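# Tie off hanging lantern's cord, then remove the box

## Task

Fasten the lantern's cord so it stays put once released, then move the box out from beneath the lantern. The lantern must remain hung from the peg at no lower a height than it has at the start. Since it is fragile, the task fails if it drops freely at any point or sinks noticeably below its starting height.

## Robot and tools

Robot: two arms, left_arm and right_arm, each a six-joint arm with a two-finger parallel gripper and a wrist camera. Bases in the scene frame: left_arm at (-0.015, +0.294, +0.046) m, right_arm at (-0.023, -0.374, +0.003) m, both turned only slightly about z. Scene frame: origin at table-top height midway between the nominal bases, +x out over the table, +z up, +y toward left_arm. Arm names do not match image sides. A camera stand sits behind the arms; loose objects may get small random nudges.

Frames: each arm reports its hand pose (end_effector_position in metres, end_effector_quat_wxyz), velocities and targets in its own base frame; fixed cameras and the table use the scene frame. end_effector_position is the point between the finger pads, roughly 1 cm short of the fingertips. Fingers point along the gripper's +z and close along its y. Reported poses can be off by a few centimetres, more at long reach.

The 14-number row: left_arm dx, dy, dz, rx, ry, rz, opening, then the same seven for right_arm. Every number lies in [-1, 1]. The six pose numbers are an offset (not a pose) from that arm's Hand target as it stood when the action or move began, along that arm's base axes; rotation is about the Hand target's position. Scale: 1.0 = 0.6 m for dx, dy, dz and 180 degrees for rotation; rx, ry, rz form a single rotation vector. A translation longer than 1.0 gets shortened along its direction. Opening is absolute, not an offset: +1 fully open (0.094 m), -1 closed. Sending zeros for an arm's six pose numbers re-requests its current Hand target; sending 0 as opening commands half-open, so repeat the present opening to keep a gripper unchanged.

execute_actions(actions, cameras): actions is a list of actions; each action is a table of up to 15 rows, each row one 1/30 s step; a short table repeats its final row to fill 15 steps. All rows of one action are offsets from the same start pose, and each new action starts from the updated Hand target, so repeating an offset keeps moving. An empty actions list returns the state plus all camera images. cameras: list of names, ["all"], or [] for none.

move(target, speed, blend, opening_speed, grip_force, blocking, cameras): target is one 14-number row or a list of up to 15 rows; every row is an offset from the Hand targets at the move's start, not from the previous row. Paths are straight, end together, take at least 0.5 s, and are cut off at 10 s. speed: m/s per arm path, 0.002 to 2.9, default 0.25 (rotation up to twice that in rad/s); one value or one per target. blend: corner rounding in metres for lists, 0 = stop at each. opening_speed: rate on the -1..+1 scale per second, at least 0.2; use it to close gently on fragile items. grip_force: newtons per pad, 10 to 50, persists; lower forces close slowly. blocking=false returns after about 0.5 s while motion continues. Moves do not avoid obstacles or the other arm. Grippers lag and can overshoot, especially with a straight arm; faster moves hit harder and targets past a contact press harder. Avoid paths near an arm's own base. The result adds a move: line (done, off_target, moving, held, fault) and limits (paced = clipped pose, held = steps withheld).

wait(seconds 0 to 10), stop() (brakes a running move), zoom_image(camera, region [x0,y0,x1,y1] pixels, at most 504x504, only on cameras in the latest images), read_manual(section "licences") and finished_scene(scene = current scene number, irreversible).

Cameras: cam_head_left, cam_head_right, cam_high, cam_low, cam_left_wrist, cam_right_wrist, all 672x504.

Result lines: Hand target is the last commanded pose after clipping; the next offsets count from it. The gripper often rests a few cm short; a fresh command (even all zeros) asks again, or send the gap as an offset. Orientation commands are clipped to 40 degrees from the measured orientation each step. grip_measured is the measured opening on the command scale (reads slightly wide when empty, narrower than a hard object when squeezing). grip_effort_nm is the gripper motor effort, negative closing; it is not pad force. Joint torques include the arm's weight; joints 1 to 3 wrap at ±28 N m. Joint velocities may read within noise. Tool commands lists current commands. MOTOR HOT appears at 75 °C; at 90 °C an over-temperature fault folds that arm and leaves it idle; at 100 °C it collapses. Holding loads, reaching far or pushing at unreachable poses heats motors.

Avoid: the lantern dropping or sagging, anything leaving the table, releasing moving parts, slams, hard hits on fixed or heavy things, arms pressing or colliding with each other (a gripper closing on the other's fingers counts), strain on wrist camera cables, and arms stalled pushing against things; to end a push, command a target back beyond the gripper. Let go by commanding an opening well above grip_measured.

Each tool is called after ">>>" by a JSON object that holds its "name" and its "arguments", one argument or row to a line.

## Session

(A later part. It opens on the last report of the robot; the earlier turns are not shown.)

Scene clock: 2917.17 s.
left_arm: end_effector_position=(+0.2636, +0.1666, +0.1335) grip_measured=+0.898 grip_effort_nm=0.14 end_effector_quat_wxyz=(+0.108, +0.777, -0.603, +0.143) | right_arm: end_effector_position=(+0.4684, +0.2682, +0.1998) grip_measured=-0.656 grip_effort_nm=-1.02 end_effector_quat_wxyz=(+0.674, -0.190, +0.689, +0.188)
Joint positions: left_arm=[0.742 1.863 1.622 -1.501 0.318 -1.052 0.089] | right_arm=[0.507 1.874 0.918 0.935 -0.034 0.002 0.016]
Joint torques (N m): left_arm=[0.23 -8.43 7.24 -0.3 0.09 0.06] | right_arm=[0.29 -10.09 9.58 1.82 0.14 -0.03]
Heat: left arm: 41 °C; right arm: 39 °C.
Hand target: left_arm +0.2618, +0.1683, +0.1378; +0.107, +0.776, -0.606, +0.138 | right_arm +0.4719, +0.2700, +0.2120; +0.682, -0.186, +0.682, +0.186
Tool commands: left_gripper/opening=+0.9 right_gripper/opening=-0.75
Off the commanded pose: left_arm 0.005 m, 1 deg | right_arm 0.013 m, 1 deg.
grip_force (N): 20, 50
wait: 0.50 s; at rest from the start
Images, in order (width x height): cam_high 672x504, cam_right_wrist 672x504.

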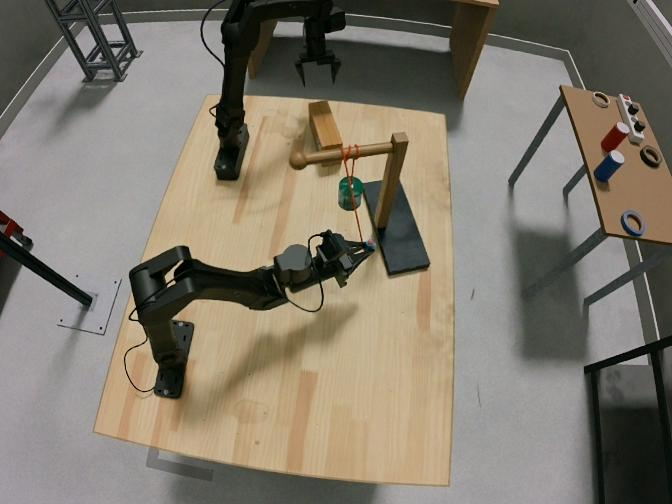

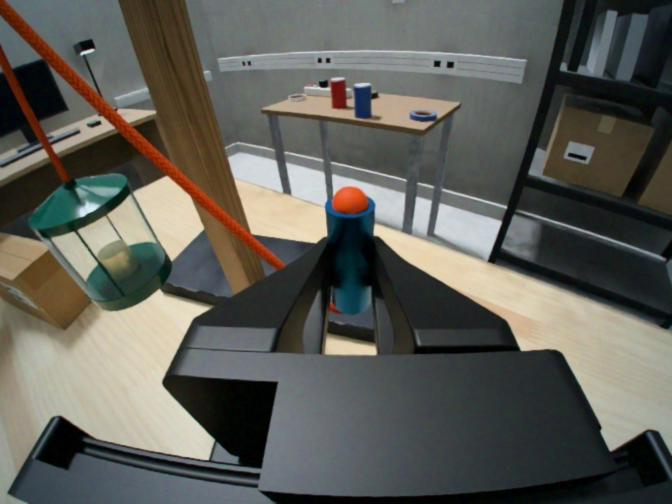

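>>> {"name": "wait", "arguments": {
  "seconds": 0.2,
  "cameras": ["cam_right_wrist", "cam_high"]
}}

>>> {"name": "zoom_image", "arguments": {
  "camera": "cam_high",
  "region": [280, 110, 440, 270]
}}

Scene clock: 2947.10 s.
left_arm: end_effector_position=(+0.2636, +0.1666, +0.1335) grip_measured=+0.898 grip_effort_nm=0.14 end_effector_quat_wxyz=(+0.108, +0.777, -0.603, +0.143) | right_arm: end_effector_position=(+0.4684, +0.2682, +0.1998) grip_measured=-0.656 grip_effort_nm=-1.02 end_effector_quat_wxyz=(+0.674, -0.190, +0.689, +0.188)
Joint positions: left_arm=[0.742 1.863 1.622 -1.501 0.318 -1.052 0.089] | right_arm=[0.507 1.874 0.918 0.935 -0.034 0.002 0.016]
Joint torques (N m): left_arm=[0.24 -8.44 7.24 -0.3 0.09 0.04] | right_arm=[0.32 -10.14 9.59 1.8 0.16 -0.05]
Heat: left arm: 41 °C; right arm: 39 °C.
Hand target: left_arm +0.2618, +0.1683, +0.1378; +0.107, +0.776, -0.606, +0.138 | right_arm +0.4719, +0.2700, +0.2120; +0.682, -0.186, +0.682, +0.186
Tool commands: left_gripper/opening=+0.9 right_gripper/opening=-0.75
Off the commanded pose: left_arm 0.005 m, 1 deg | right_arm 0.013 m, 1 deg.
grip_force (N): 20, 50
wait: 0.20 s; at rest from the start
Images, in order (width x height): cam_high 672x504, cam_right_wrist 672x504.

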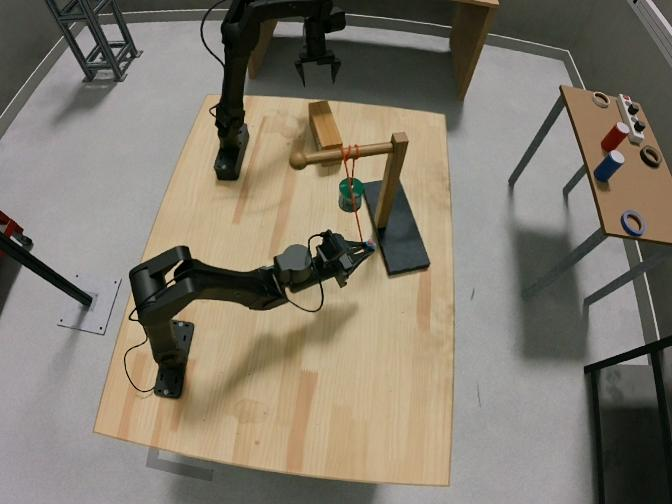

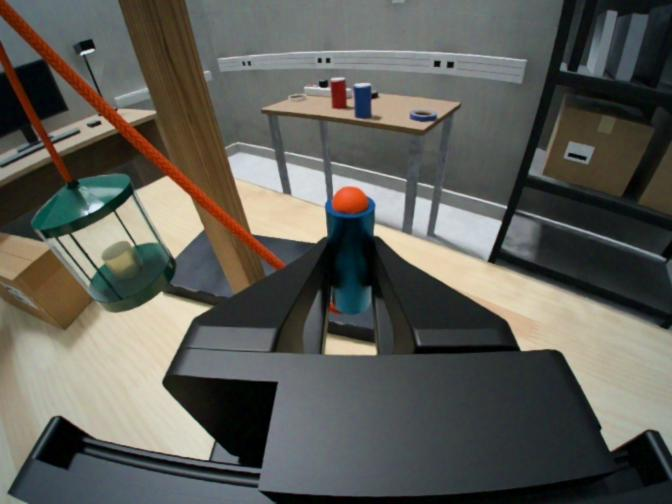

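Scaled by 3.150 from the camera's 672x504 image, which has a finer 960x720 frame.

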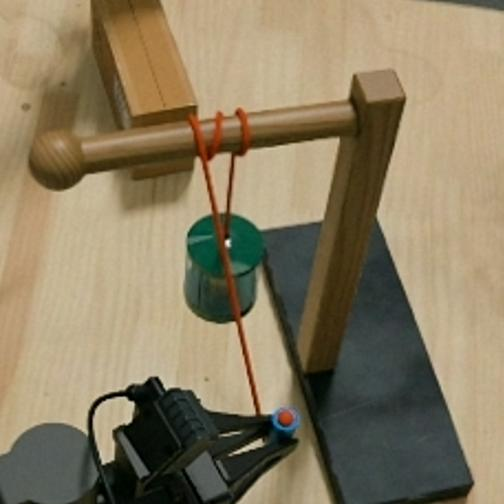

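>>> {"name": "move", "arguments": {
  "target": [0, 0, 0, 0, 0, 0, 0.9, -0.0217, 0.0405, -0.0733, 0.1674, 0.0986, 0, -0.75],
  "speed": 0.1,
  "cameras": ["cam_right_wrist", "cam_high"]
}}

>>> {"name": "zoom_image", "arguments": {
  "camera": "cam_high",
  "region": [280, 110, 440, 270]
}}

Scene clock: 2987.57 s.
left_arm: end_effector_position=(+0.2636, +0.1666, +0.1335) grip_measured=+0.898 grip_effort_nm=0.14 end_effector_quat_wxyz=(+0.108, +0.777, -0.603, +0.143) | right_arm: end_effector_position=(+0.4601, +0.2939, +0.1796) grip_measured=-0.656 grip_effort_nm=-1.02 end_effector_quat_wxyz=(+0.598, +0.025, +0.701, +0.387)
Joint positions: left_arm=[0.742 1.863 1.622 -1.501 0.318 -1.052 0.089] | right_arm=[0.58 1.977 0.911 1.081 0.042 0.609 0.016]
Joint torques (N m): left_arm=[0.18 -8.42 7.21 -0.3 0.08 0.03] | right_arm=[0.57 -8.12 5.72 2.11 0.16 -0.02]
Heat: left arm: 41 °C; right arm: 39 °C.
Hand target: left_arm +0.2618, +0.1683, +0.1378; +0.107, +0.776, -0.606, +0.138 | right_arm +0.4590, +0.2943, +0.1679; +0.595, +0.028, +0.707, +0.382
Off the commanded pose: left_arm 0.005 m, 1 deg | right_arm 0.012 m, 1 deg.
grip_force (N): 20, 50
move: off_target (right_arm)
Images, in order (width x height): cam_high 672x504, cam_right_wrist 672x504.

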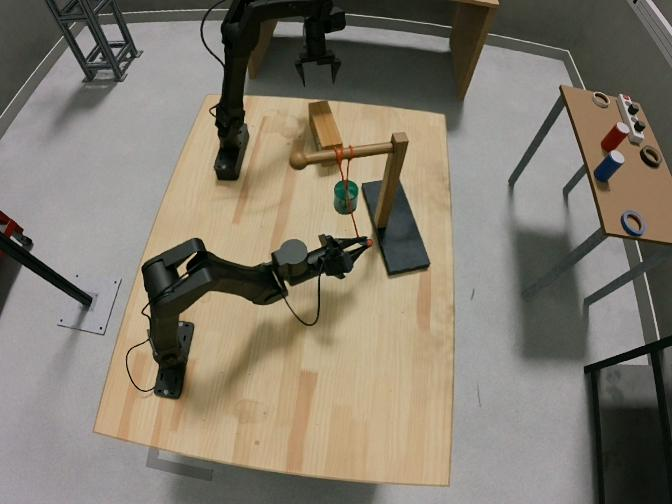

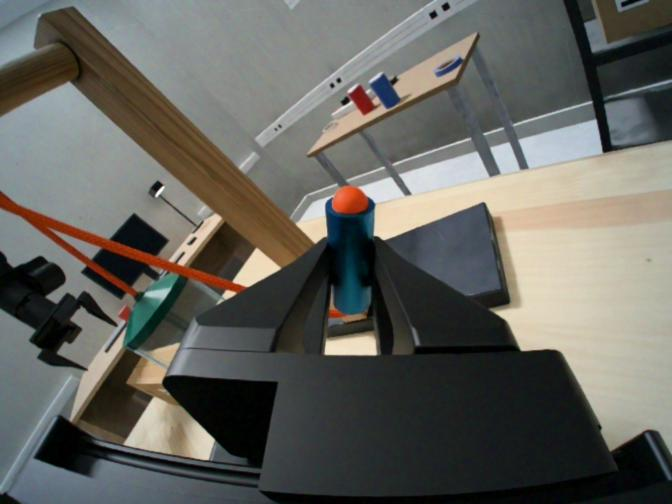

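Scaled by 3.150 from the camera's 672x504 image, which has a finer 960x720 frame.

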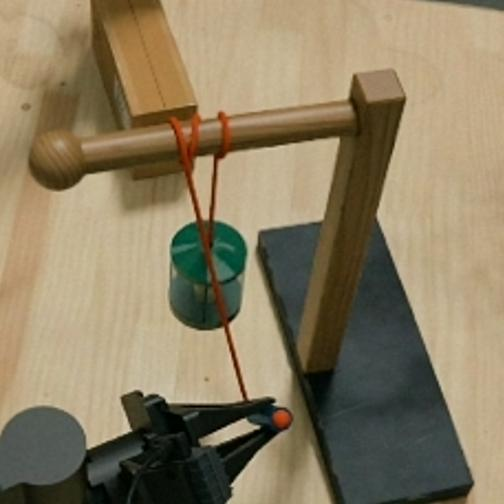

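>>> {"name": "move", "arguments": {
  "target": [0, 0, 0, 0, 0, 0, 0.9, -0.0702, 0.0218, -0.0448, 0.1918, 0.1127, 0, -0.75],
  "speed": 0.1,
  "cameras": ["cam_right_wrist", "cam_high"]
}}

>>> {"name": "zoom_image", "arguments": {
  "camera": "cam_high",
  "region": [280, 110, 440, 270]
}}

Scene clock: 3026.97 s.
left_arm: end_effector_position=(+0.2636, +0.1666, +0.1335) grip_measured=+0.898 grip_effort_nm=0.14 end_effector_quat_wxyz=(+0.108, +0.777, -0.603, +0.143) | right_arm: end_effector_position=(+0.4189, +0.3075, +0.1517) grip_measured=-0.656 grip_effort_nm=-1.02 end_effector_quat_wxyz=(+0.429, +0.265, +0.649, +0.569)
Joint positions: left_arm=[0.742 1.863 1.622 -1.501 0.318 -1.052 0.089] | right_arm=[0.681 2.005 0.778 1.243 0.143 1.311 0.016]
Joint torques (N m): left_arm=[0.17 -8.46 7.3 -0.31 0.1 0.04] | right_arm=[0.5 -7.64 4.94 2.1 0.17 -0.07]
Heat: left arm: 41 °C; right arm: 40 °C.
Hand target: left_arm +0.2618, +0.1683, +0.1378; +0.107, +0.776, -0.606, +0.138 | right_arm +0.4169, +0.3074, +0.1412; +0.428, +0.268, +0.654, +0.563
Off the commanded pose: left_arm 0.005 m, 1 deg | right_arm 0.011 m, 1 deg.
grip_force (N): 20, 50
move: off_target (right_arm)
Images, in order (width x height): cam_high 672x504, cam_right_wrist 672x504.

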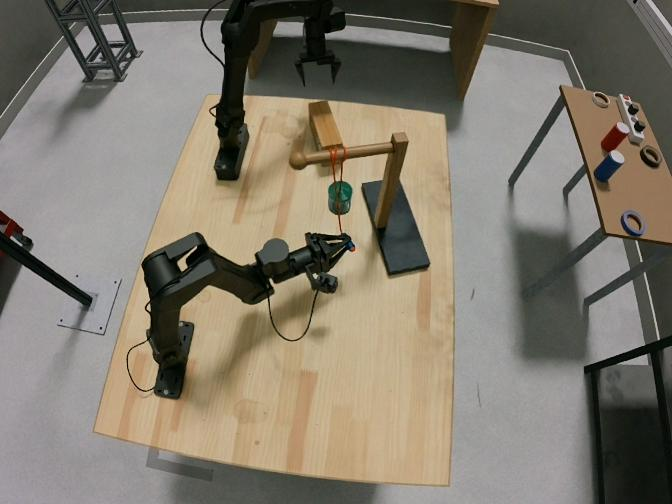

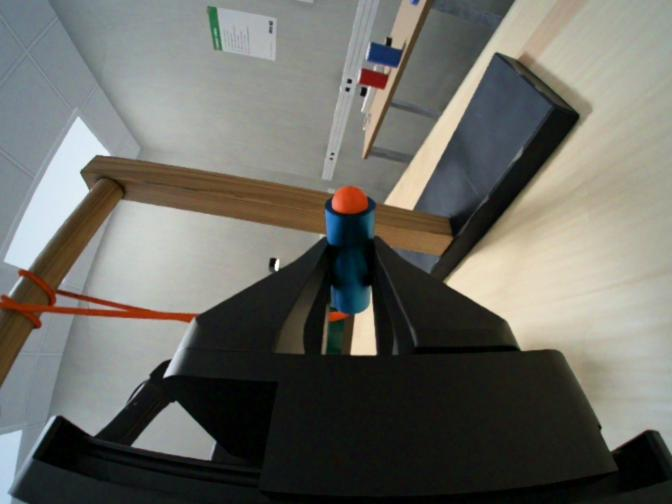

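Scaled by 3.150 from the camera's 672x504 image, which has a finer 960x720 frame.

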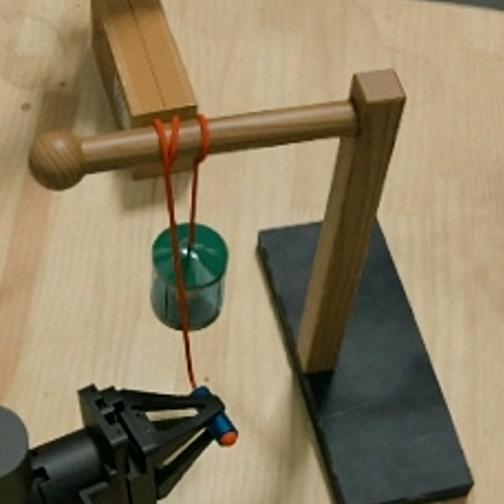

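>>> {"name": "move", "arguments": {
  "target": [0, 0, 0, 0, 0, 0, 0.9, -0.0587, 0.0593, -0.0403, 0.1675, 0.0986, 0, -0.75],
  "speed": 0.1,
  "cameras": ["cam_right_wrist", "cam_high", "cam_low"]
}}

>>> {"name": "zoom_image", "arguments": {
  "camera": "cam_high",
  "region": [280, 110, 440, 270]
}}

Scene clock: 3054.23 s.
left_arm: end_effector_position=(+0.2636, +0.1666, +0.1335) grip_measured=+0.898 grip_effort_nm=0.14 end_effector_quat_wxyz=(+0.108, +0.777, -0.603, +0.143) | right_arm: end_effector_position=(+0.3838, +0.3435, +0.1274) grip_measured=-0.656 grip_effort_nm=-1.02 end_effector_quat_wxyz=(+0.237, +0.449, +0.539, +0.672)
Joint positions: left_arm=[0.742 1.863 1.622 -1.501 0.318 -1.052 0.089] | right_arm=[0.829 2.097 0.767 1.346 0.291 1.921 0.016]
Joint torques (N m): left_arm=[0.25 -8.51 7.24 -0.29 0.09 0.06] | right_arm=[0.58 -7.79 4.56 2.05 0.17 -0.04]
Heat: left arm: 41 °C; right arm: 39 °C.
Hand target: left_arm +0.2618, +0.1683, +0.1378; +0.107, +0.776, -0.606, +0.138 | right_arm +0.3816, +0.3430, +0.1169; +0.239, +0.452, +0.544, +0.665
Off the commanded pose: left_arm 0.005 m, 1 deg | right_arm 0.011 m, 1 deg.
grip_force (N): 20, 50
move: off_target (right_arm)
Images, in order (width x height): cam_high 672x504, cam_low 672x504, cam_right_wrist 672x504.

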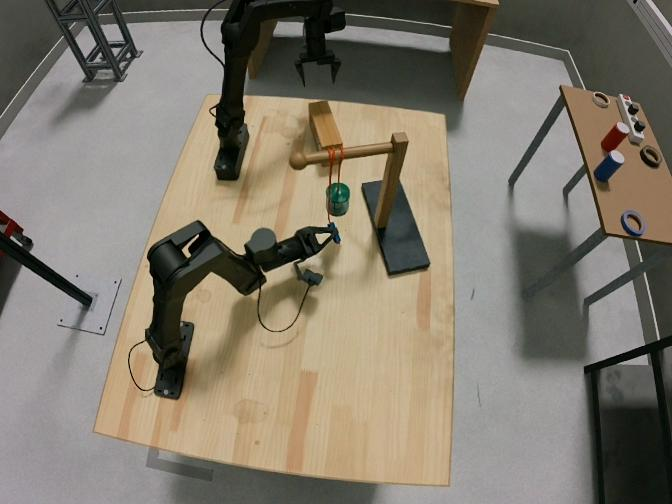

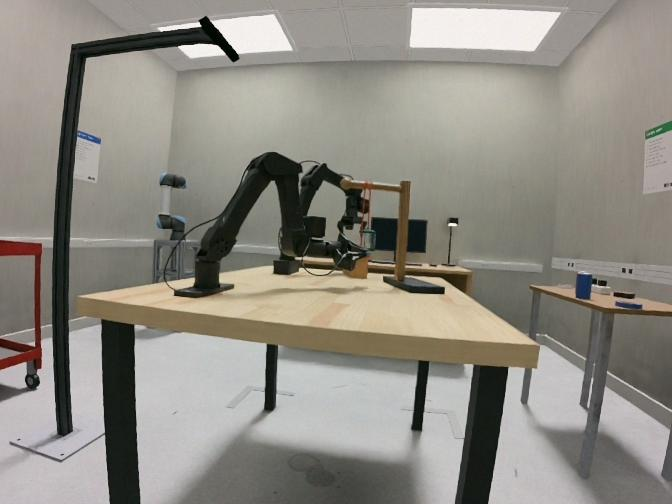

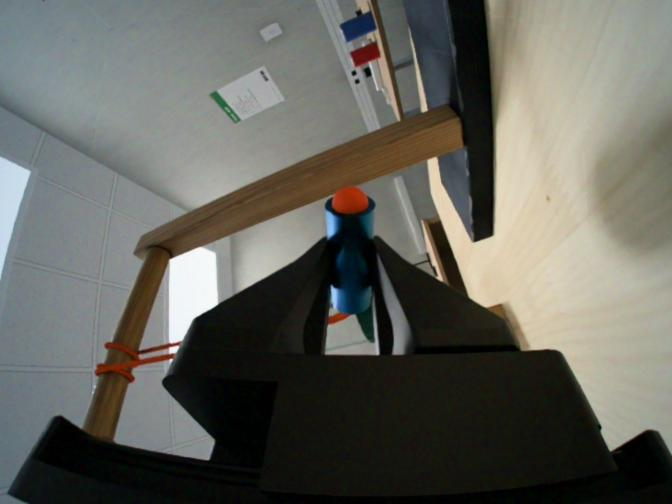

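Scaled by 3.150 from the camera's 672x504 image, which has a finer 960x720 frame.

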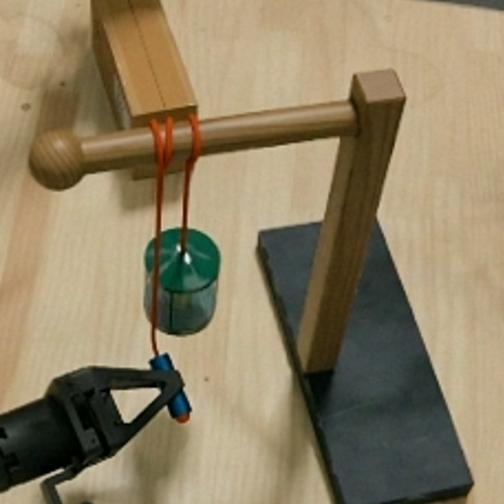

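>>> {"name": "zoom_image", "arguments": {
  "camera": "cam_low",
  "region": [320, 170, 430, 300]
}}

Scaled by 3.877 from the camera's 672x504 image, which has a finer 960x720 frame.

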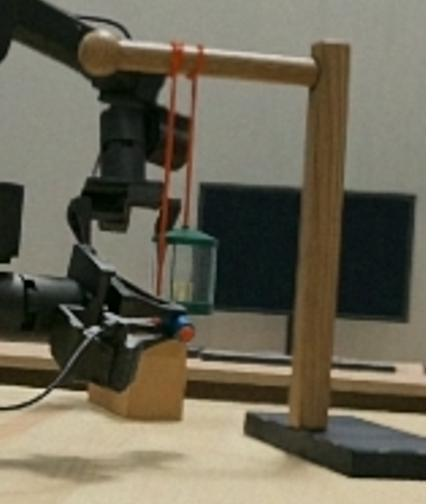

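>>> {"name": "wait", "arguments": {
  "seconds": 0.2,
  "cameras": ["cam_left_wrist", "cam_high", "cam_head_right"]
}}

>>> {"name": "zoom_image", "arguments": {
  "camera": "cam_left_wrist",
  "region": [280, 330, 480, 504]
}}

>>> {"name": "zoom_image", "arguments": {
  "camera": "cam_high",
  "region": [280, 110, 440, 270]
}}

Scene clock: 3079.37 s.
left_arm: end_effector_position=(+0.2636, +0.1666, +0.1335) grip_measured=+0.898 grip_effort_nm=0.14 end_effector_quat_wxyz=(+0.108, +0.777, -0.603, +0.143) | right_arm: end_effector_position=(+0.3838, +0.3434, +0.1274) grip_measured=-0.656 grip_effort_nm=-1.02 end_effector_quat_wxyz=(+0.237, +0.449, +0.539, +0.672)
Joint positions: left_arm=[0.742 1.863 1.622 -1.501 0.318 -1.052 0.089] | right_arm=[0.829 2.097 0.767 1.346 0.292 1.922 0.016]
Joint torques (N m): left_arm=[0.21 -8.4 7.24 -0.31 0.08 0.04] | right_arm=[0.47 -7.82 4.55 2.08 0.18 -0.04]
Heat: left arm: 41 °C; right arm: 42 °C.
Hand target: left_arm +0.2618, +0.1683, +0.1378; +0.107, +0.776, -0.606, +0.138 | right_arm +0.3816, +0.3429, +0.1169; +0.239, +0.452, +0.544, +0.665
Tool commands: left_gripper/opening=+0.9 right_gripper/opening=-0.75
Off the commanded pose: left_arm 0.005 m, 1 deg | right_arm 0.011 m, 1 deg.
grip_force (N): 20, 50
wait: 0.20 s; at rest from the start
Images, in order (width x height): cam_head_right 672x504, cam_high 672x504, cam_left_wrist 672x504.

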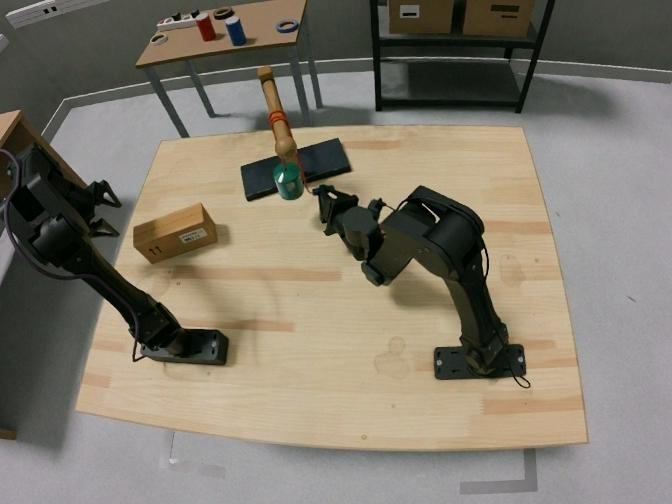

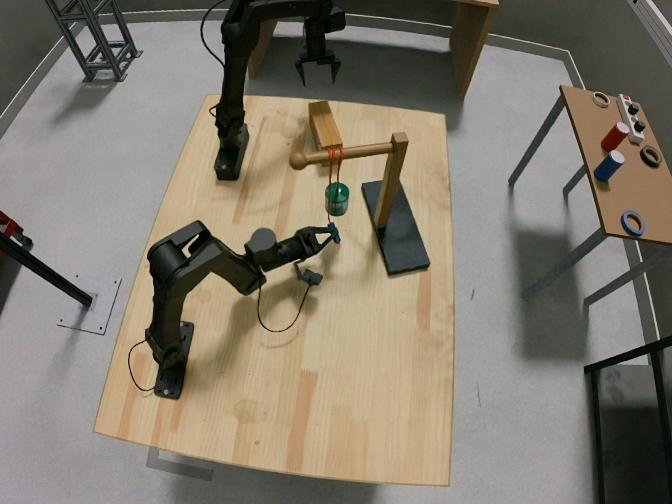

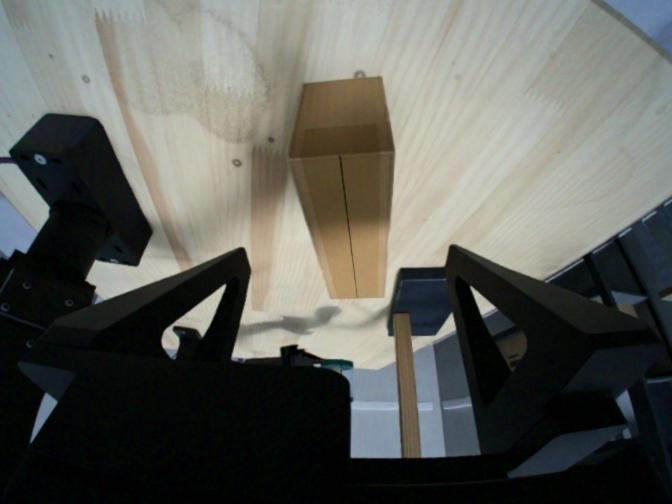

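Scaled by 2.520 from the camera's 672x504 image, which has a finer 960x720 frame.

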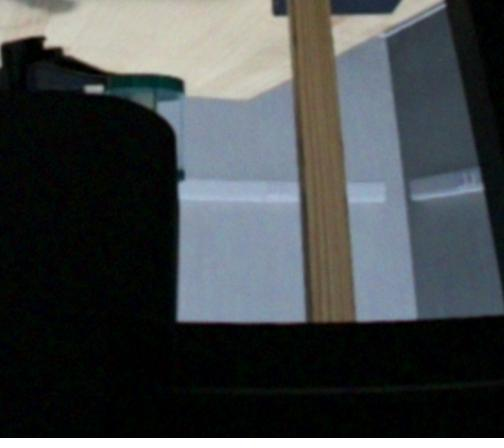

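Scaled by 3.150 from the camera's 672x504 image, which has a finer 960x720 frame.

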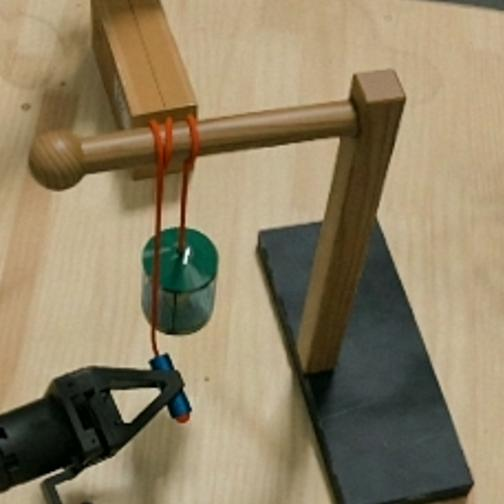

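>>> {"name": "move", "arguments": {
  "target": [0, 0, 0, 0, 0, 0, 0.9, 0.0, 0.0217, -0.0033, 0, 0, 0, -0.75],
  "speed": 0.05,
  "cameras": ["cam_high", "cam_low", "cam_right_wrist"]
}}

>>> {"name": "zoom_image", "arguments": {
  "camera": "cam_high",
  "region": [280, 110, 440, 270]
}}

>>> {"name": "zoom_image", "arguments": {
  "camera": "cam_low",
  "region": [320, 170, 430, 300]
}}

Scene clock: 3115.20 s.
left_arm: end_effector_position=(+0.2636, +0.1666, +0.1335) grip_measured=+0.898 grip_effort_nm=0.14 end_effector_quat_wxyz=(+0.108, +0.777, -0.603, +0.143) | right_arm: end_effector_position=(+0.3801, +0.3525, +0.1252) grip_measured=-0.656 grip_effort_nm=-1.02 end_effector_quat_wxyz=(+0.236, +0.449, +0.536, +0.675)
Joint positions: left_arm=[0.742 1.863 1.622 -1.501 0.318 -1.052 0.089] | right_arm=[0.854 2.12 0.787 1.357 0.317 1.924 0.016]
Joint torques (N m): left_arm=[0.23 -8.4 7.23 -0.3 0.09 0.05] | right_arm=[0.43 -7.66 6.64 1.77 0.18 -0.05]
Heat: left arm: 41 °C; right arm: 42 °C.
Hand target: left_arm +0.2618, +0.1683, +0.1378; +0.107, +0.776, -0.606, +0.138 | right_arm +0.3817, +0.3559, +0.1150; +0.239, +0.452, +0.544, +0.665
Off the commanded pose: left_arm 0.005 m, 1 deg | right_arm 0.011 m, 1 deg.
grip_force (N): 20, 50
move: off_target (right_arm)
Images, in order (width x height): cam_high 672x504, cam_low 672x504, cam_right_wrist 672x504.

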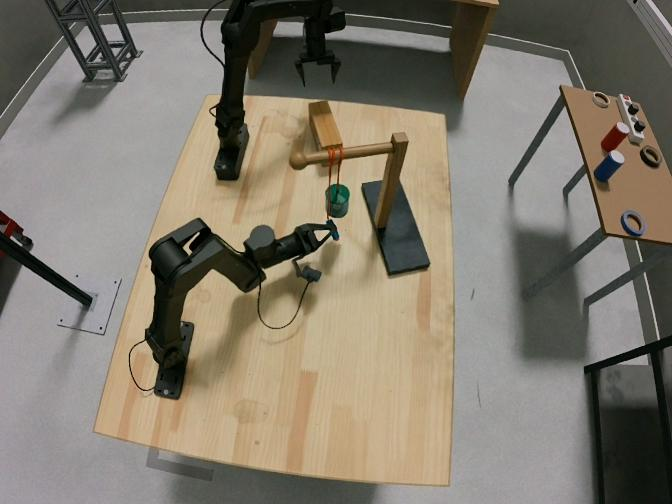

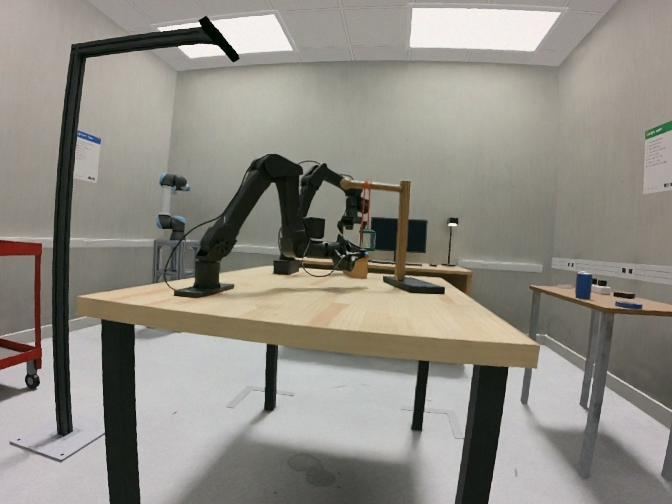

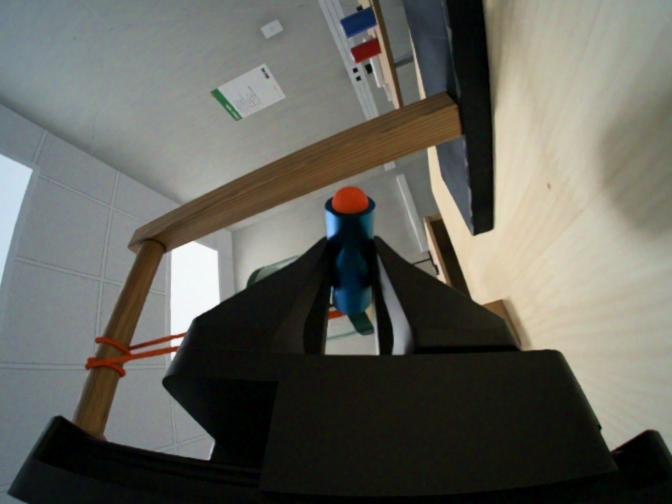

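Scaled by 3.150 from the camera's 672x504 image, which has a finer 960x720 frame.

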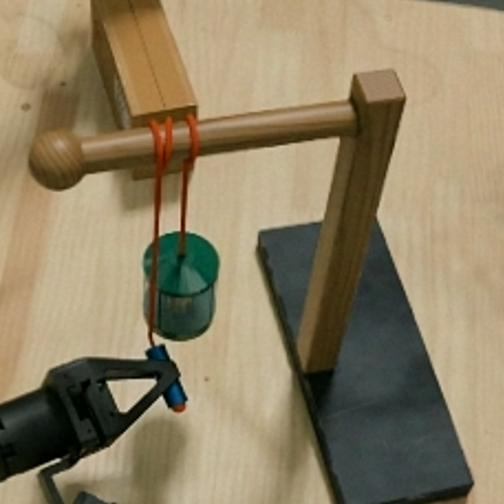

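Scaled by 3.877 from the camera's 672x504 image, which has a finer 960x720 frame.

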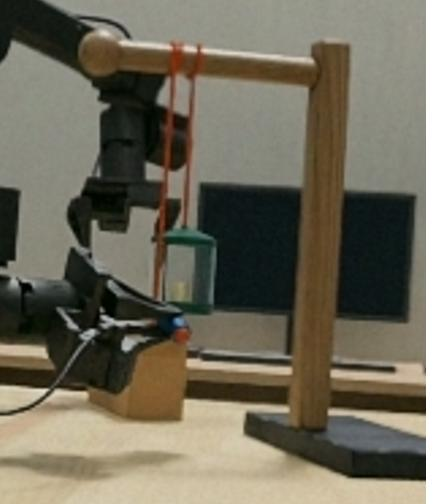

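>>> {"name": "execute_actions", "arguments": {
  "actions": [],
  "cameras": ["cam_low", "cam_high", "cam_right_wrist"]
}}

Scene clock: 3144.17 s.
left_arm: end_effector_position=(+0.2636, +0.1666, +0.1335) grip_measured=+0.898 grip_effort_nm=0.14 end_effector_quat_wxyz=(+0.108, +0.777, -0.603, +0.143) | right_arm: end_effector_position=(+0.3801, +0.3525, +0.1252) grip_measured=-0.656 grip_effort_nm=-1.02 end_effector_quat_wxyz=(+0.236, +0.449, +0.536, +0.675)
Joint positions: left_arm=[0.742 1.863 1.622 -1.501 0.318 -1.052 0.089] | right_arm=[0.854 2.12 0.787 1.357 0.317 1.924 0.016]
Joint velocities: within noise
Joint torques (N m): left_arm=[0.17 -8.46 7.23 -0.31 0.09 0.06] | right_arm=[0.43 -7.65 6.72 1.78 0.17 -0.07]
Heat: left arm: 41 °C; right arm: 39 °C.
Hand target: left_arm +0.2618, +0.1683, +0.1378; +0.107, +0.776, -0.606, +0.138 | right_arm +0.3817, +0.3560, +0.1150; +0.239, +0.452, +0.544, +0.665
Tool commands: left_gripper/opening=+0.9 right_gripper/opening=-0.75
Off the commanded pose: left_arm 0.005 m, 1 deg | right_arm 0.011 m, 1 deg.
grip_force (N): 20, 50
Images, in order (width x height): cam_high 672x504, cam_low 672x504, cam_right_wrist 672x504.

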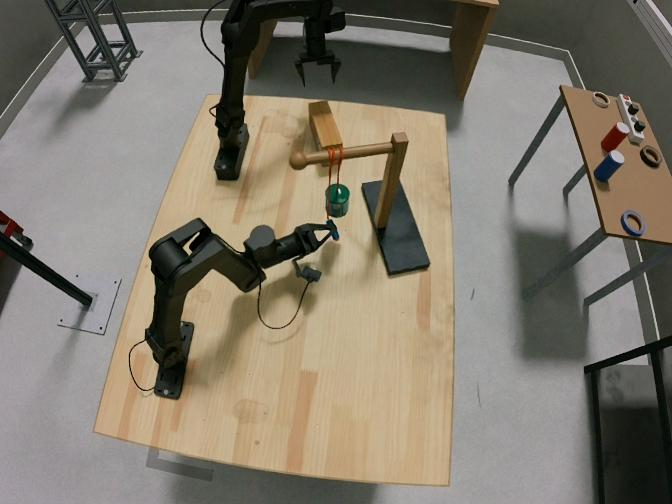

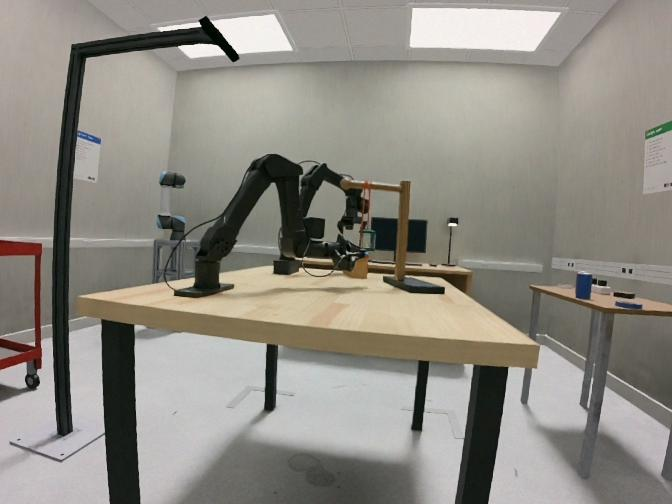

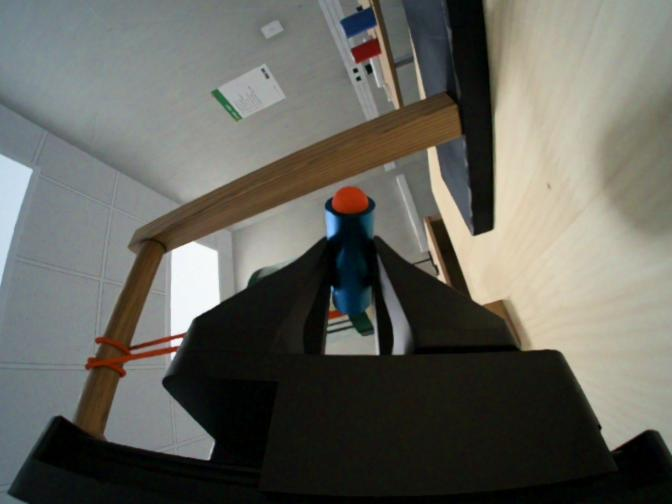

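>>> {"name": "zoom_image", "arguments": {
  "camera": "cam_low",
  "region": [320, 170, 430, 300]
}}

>>> {"name": "zoom_image", "arguments": {
  "camera": "cam_high",
  "region": [280, 110, 440, 270]
}}

Scaled by 3.877 from the camera's 672x504 image, which has a finer 960x720 frame.

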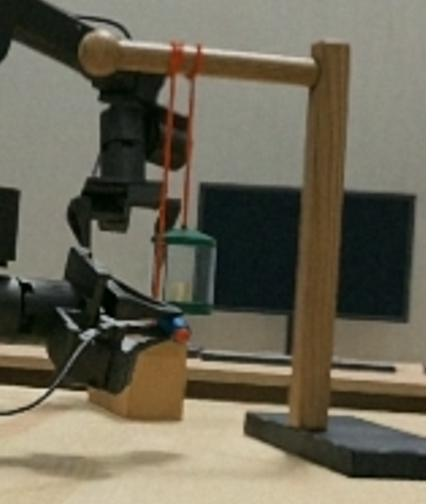

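Scaled by 3.150 from the camera's 672x504 image, which has a finer 960x720 frame.

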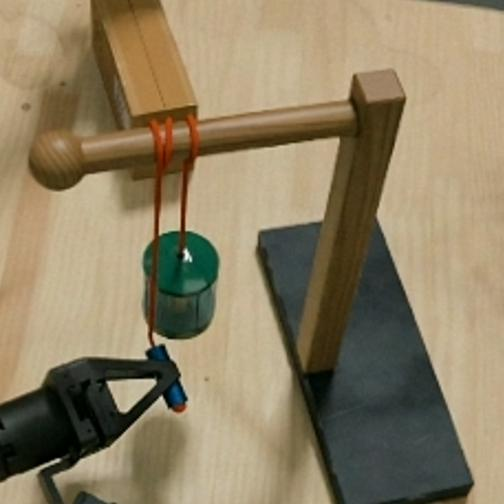

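>>> {"name": "move", "arguments": {
  "target": [0,0,0,0,0,0,0.9, 0,0,0,0,0,0,-0.3],
  "opening_speed": 0.25,
  "cameras": ["cam_low", "cam_high", "cam_right_wrist"]
}}

>>> {"name": "zoom_image", "arguments": {
  "camera": "cam_low",
  "region": [320, 170, 430, 300]
}}

>>> {"name": "zoom_image", "arguments": {
  "camera": "cam_high",
  "region": [280, 110, 440, 270]
}}

Scene clock: 3177.77 s.
left_arm: end_effector_position=(+0.2636, +0.1666, +0.1335) grip_measured=+0.898 grip_effort_nm=0.13 end_effector_quat_wxyz=(+0.108, +0.777, -0.603, +0.143) | right_arm: end_effector_position=(+0.3801, +0.3524, +0.1251) grip_measured=-0.301 grip_effort_nm=0.08 end_effector_quat_wxyz=(+0.236, +0.449, +0.536, +0.674)
Joint positions: left_arm=[0.742 1.863 1.622 -1.501 0.318 -1.052 0.089] | right_arm=[0.854 2.12 0.787 1.356 0.317 1.924 0.033]
Joint torques (N m): left_arm=[0.29 -8.5 7.23 -0.31 0.08 0.05] | right_arm=[0.46 -7.68 6.76 1.77 0.13 -0.08]
Heat: left arm: 41 °C; right arm: 39 °C.
Hand target: left_arm +0.2618, +0.1683, +0.1378; +0.107, +0.776, -0.606, +0.138 | right_arm +0.3817, +0.3559, +0.1150; +0.239, +0.452, +0.544, +0.665
Off the commanded pose: left_arm 0.005 m, 1 deg | right_arm 0.011 m, 1 deg.
grip_force (N): 20, 50
move: off_target (right_arm)
Images, in order (width x height): cam_high 672x504, cam_low 672x504, cam_right_wrist 672x504.

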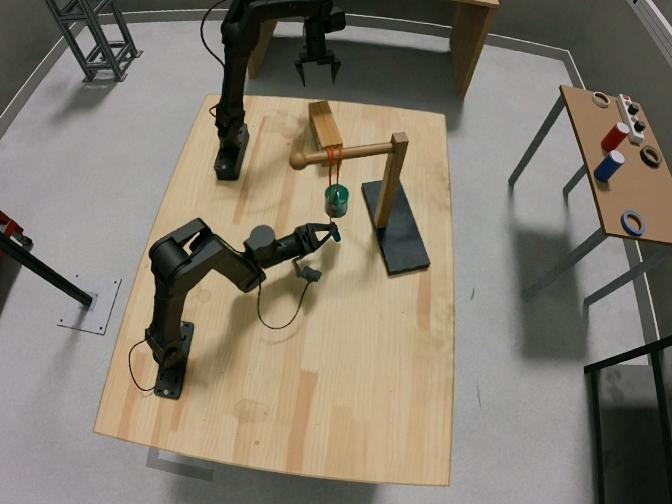

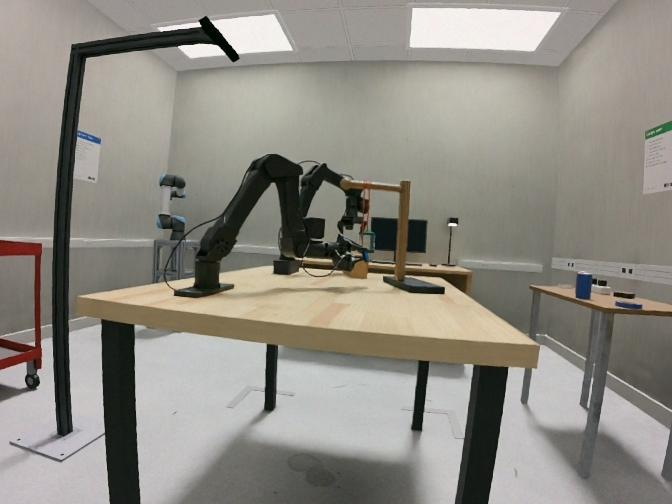

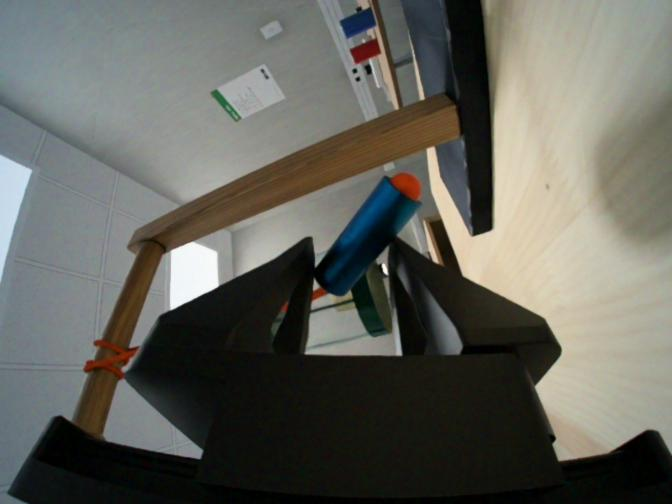

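Scaled by 3.877 from the camera's 672x504 image, which has a finer 960x720 frame.

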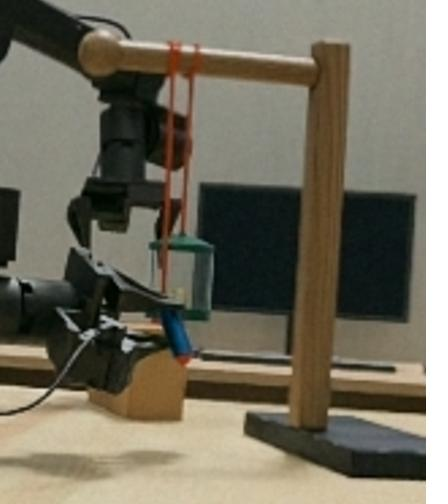

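Scaled by 3.150 from the camera's 672x504 image, which has a finer 960x720 frame.

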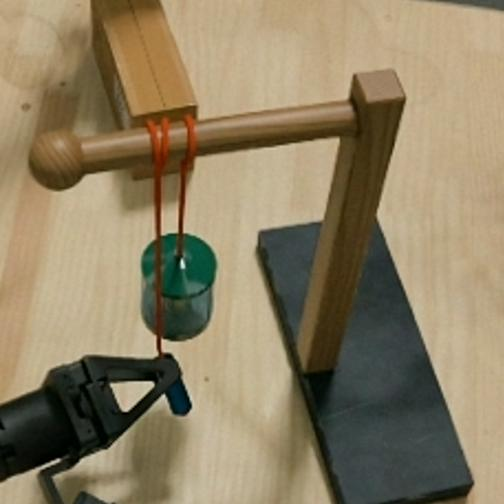

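>>> {"name": "wait", "arguments": {
  "seconds": 0.5,
  "cameras": ["cam_low", "cam_high", "cam_right_wrist", "cam_head_right"]
}}

>>> {"name": "zoom_image", "arguments": {
  "camera": "cam_low",
  "region": [320, 170, 430, 300]
}}

>>> {"name": "zoom_image", "arguments": {
  "camera": "cam_head_right",
  "region": [260, 170, 460, 340]
}}

Scene clock: 3195.30 s.
left_arm: end_effector_position=(+0.2636, +0.1666, +0.1335) grip_measured=+0.898 grip_effort_nm=0.14 end_effector_quat_wxyz=(+0.108, +0.777, -0.603, +0.143) | right_arm: end_effector_position=(+0.3801, +0.3524, +0.1251) grip_measured=-0.301 grip_effort_nm=0.08 end_effector_quat_wxyz=(+0.236, +0.449, +0.536, +0.674)
Joint positions: left_arm=[0.742 1.863 1.622 -1.501 0.318 -1.052 0.089] | right_arm=[0.854 2.12 0.787 1.356 0.317 1.924 0.033]
Joint torques (N m): left_arm=[0.24 -8.43 7.21 -0.3 0.1 0.06] | right_arm=[0.49 -7.66 6.71 1.79 0.16 -0.05]
Heat: left arm: 42 °C; right arm: 38 °C.
Hand target: left_arm +0.2618, +0.1683, +0.1378; +0.107, +0.776, -0.606, +0.138 | right_arm +0.3817, +0.3559, +0.1150; +0.239, +0.452, +0.544, +0.665
Tool commands: left_gripper/opening=+0.9 right_gripper/opening=-0.3
Off the commanded pose: left_arm 0.005 m, 1 deg | right_arm 0.011 m, 1 deg.
grip_force (N): 20, 50
wait: 0.50 s; at rest from the start
Images, in order (width x height): cam_head_right 672x504, cam_high 672x504, cam_low 672x504, cam_right_wrist 672x504.

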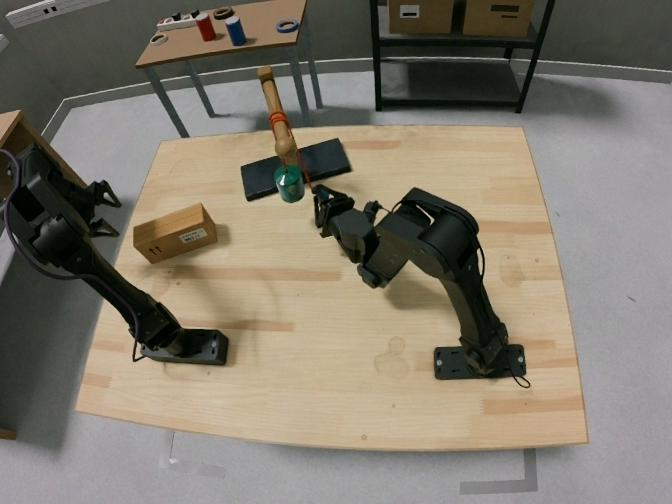

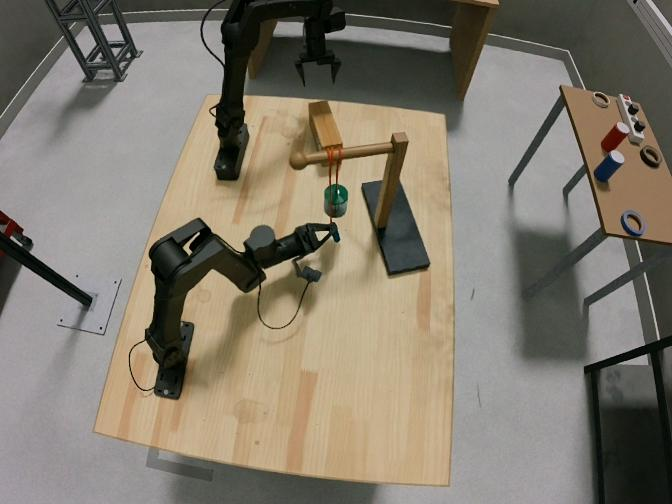

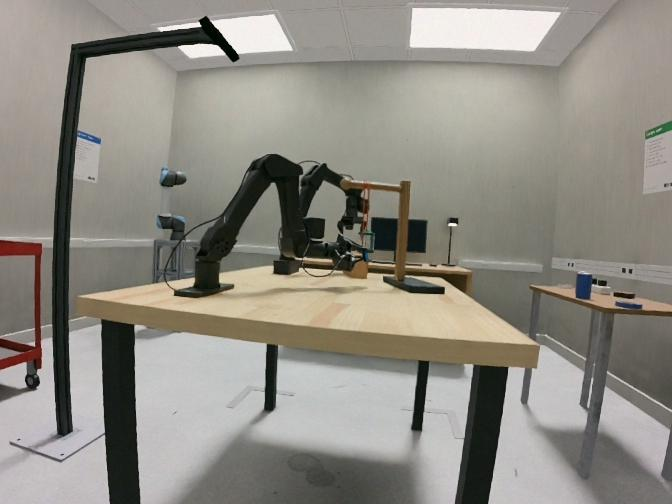

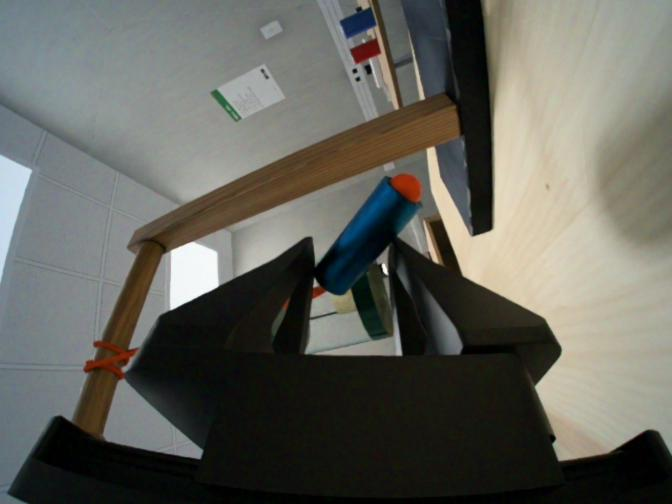

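Scaled by 3.877 from the camera's 672x504 image, which has a finer 960x720 frame.

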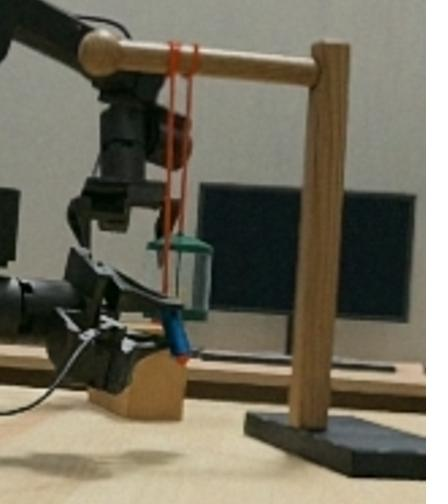

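Scaled by 2.520 from the camera's 672x504 image, which has a finer 960x720 frame.

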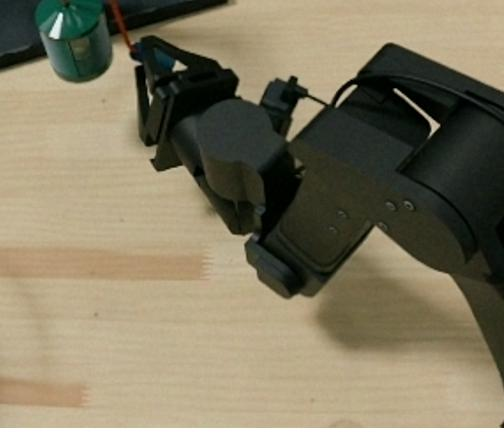

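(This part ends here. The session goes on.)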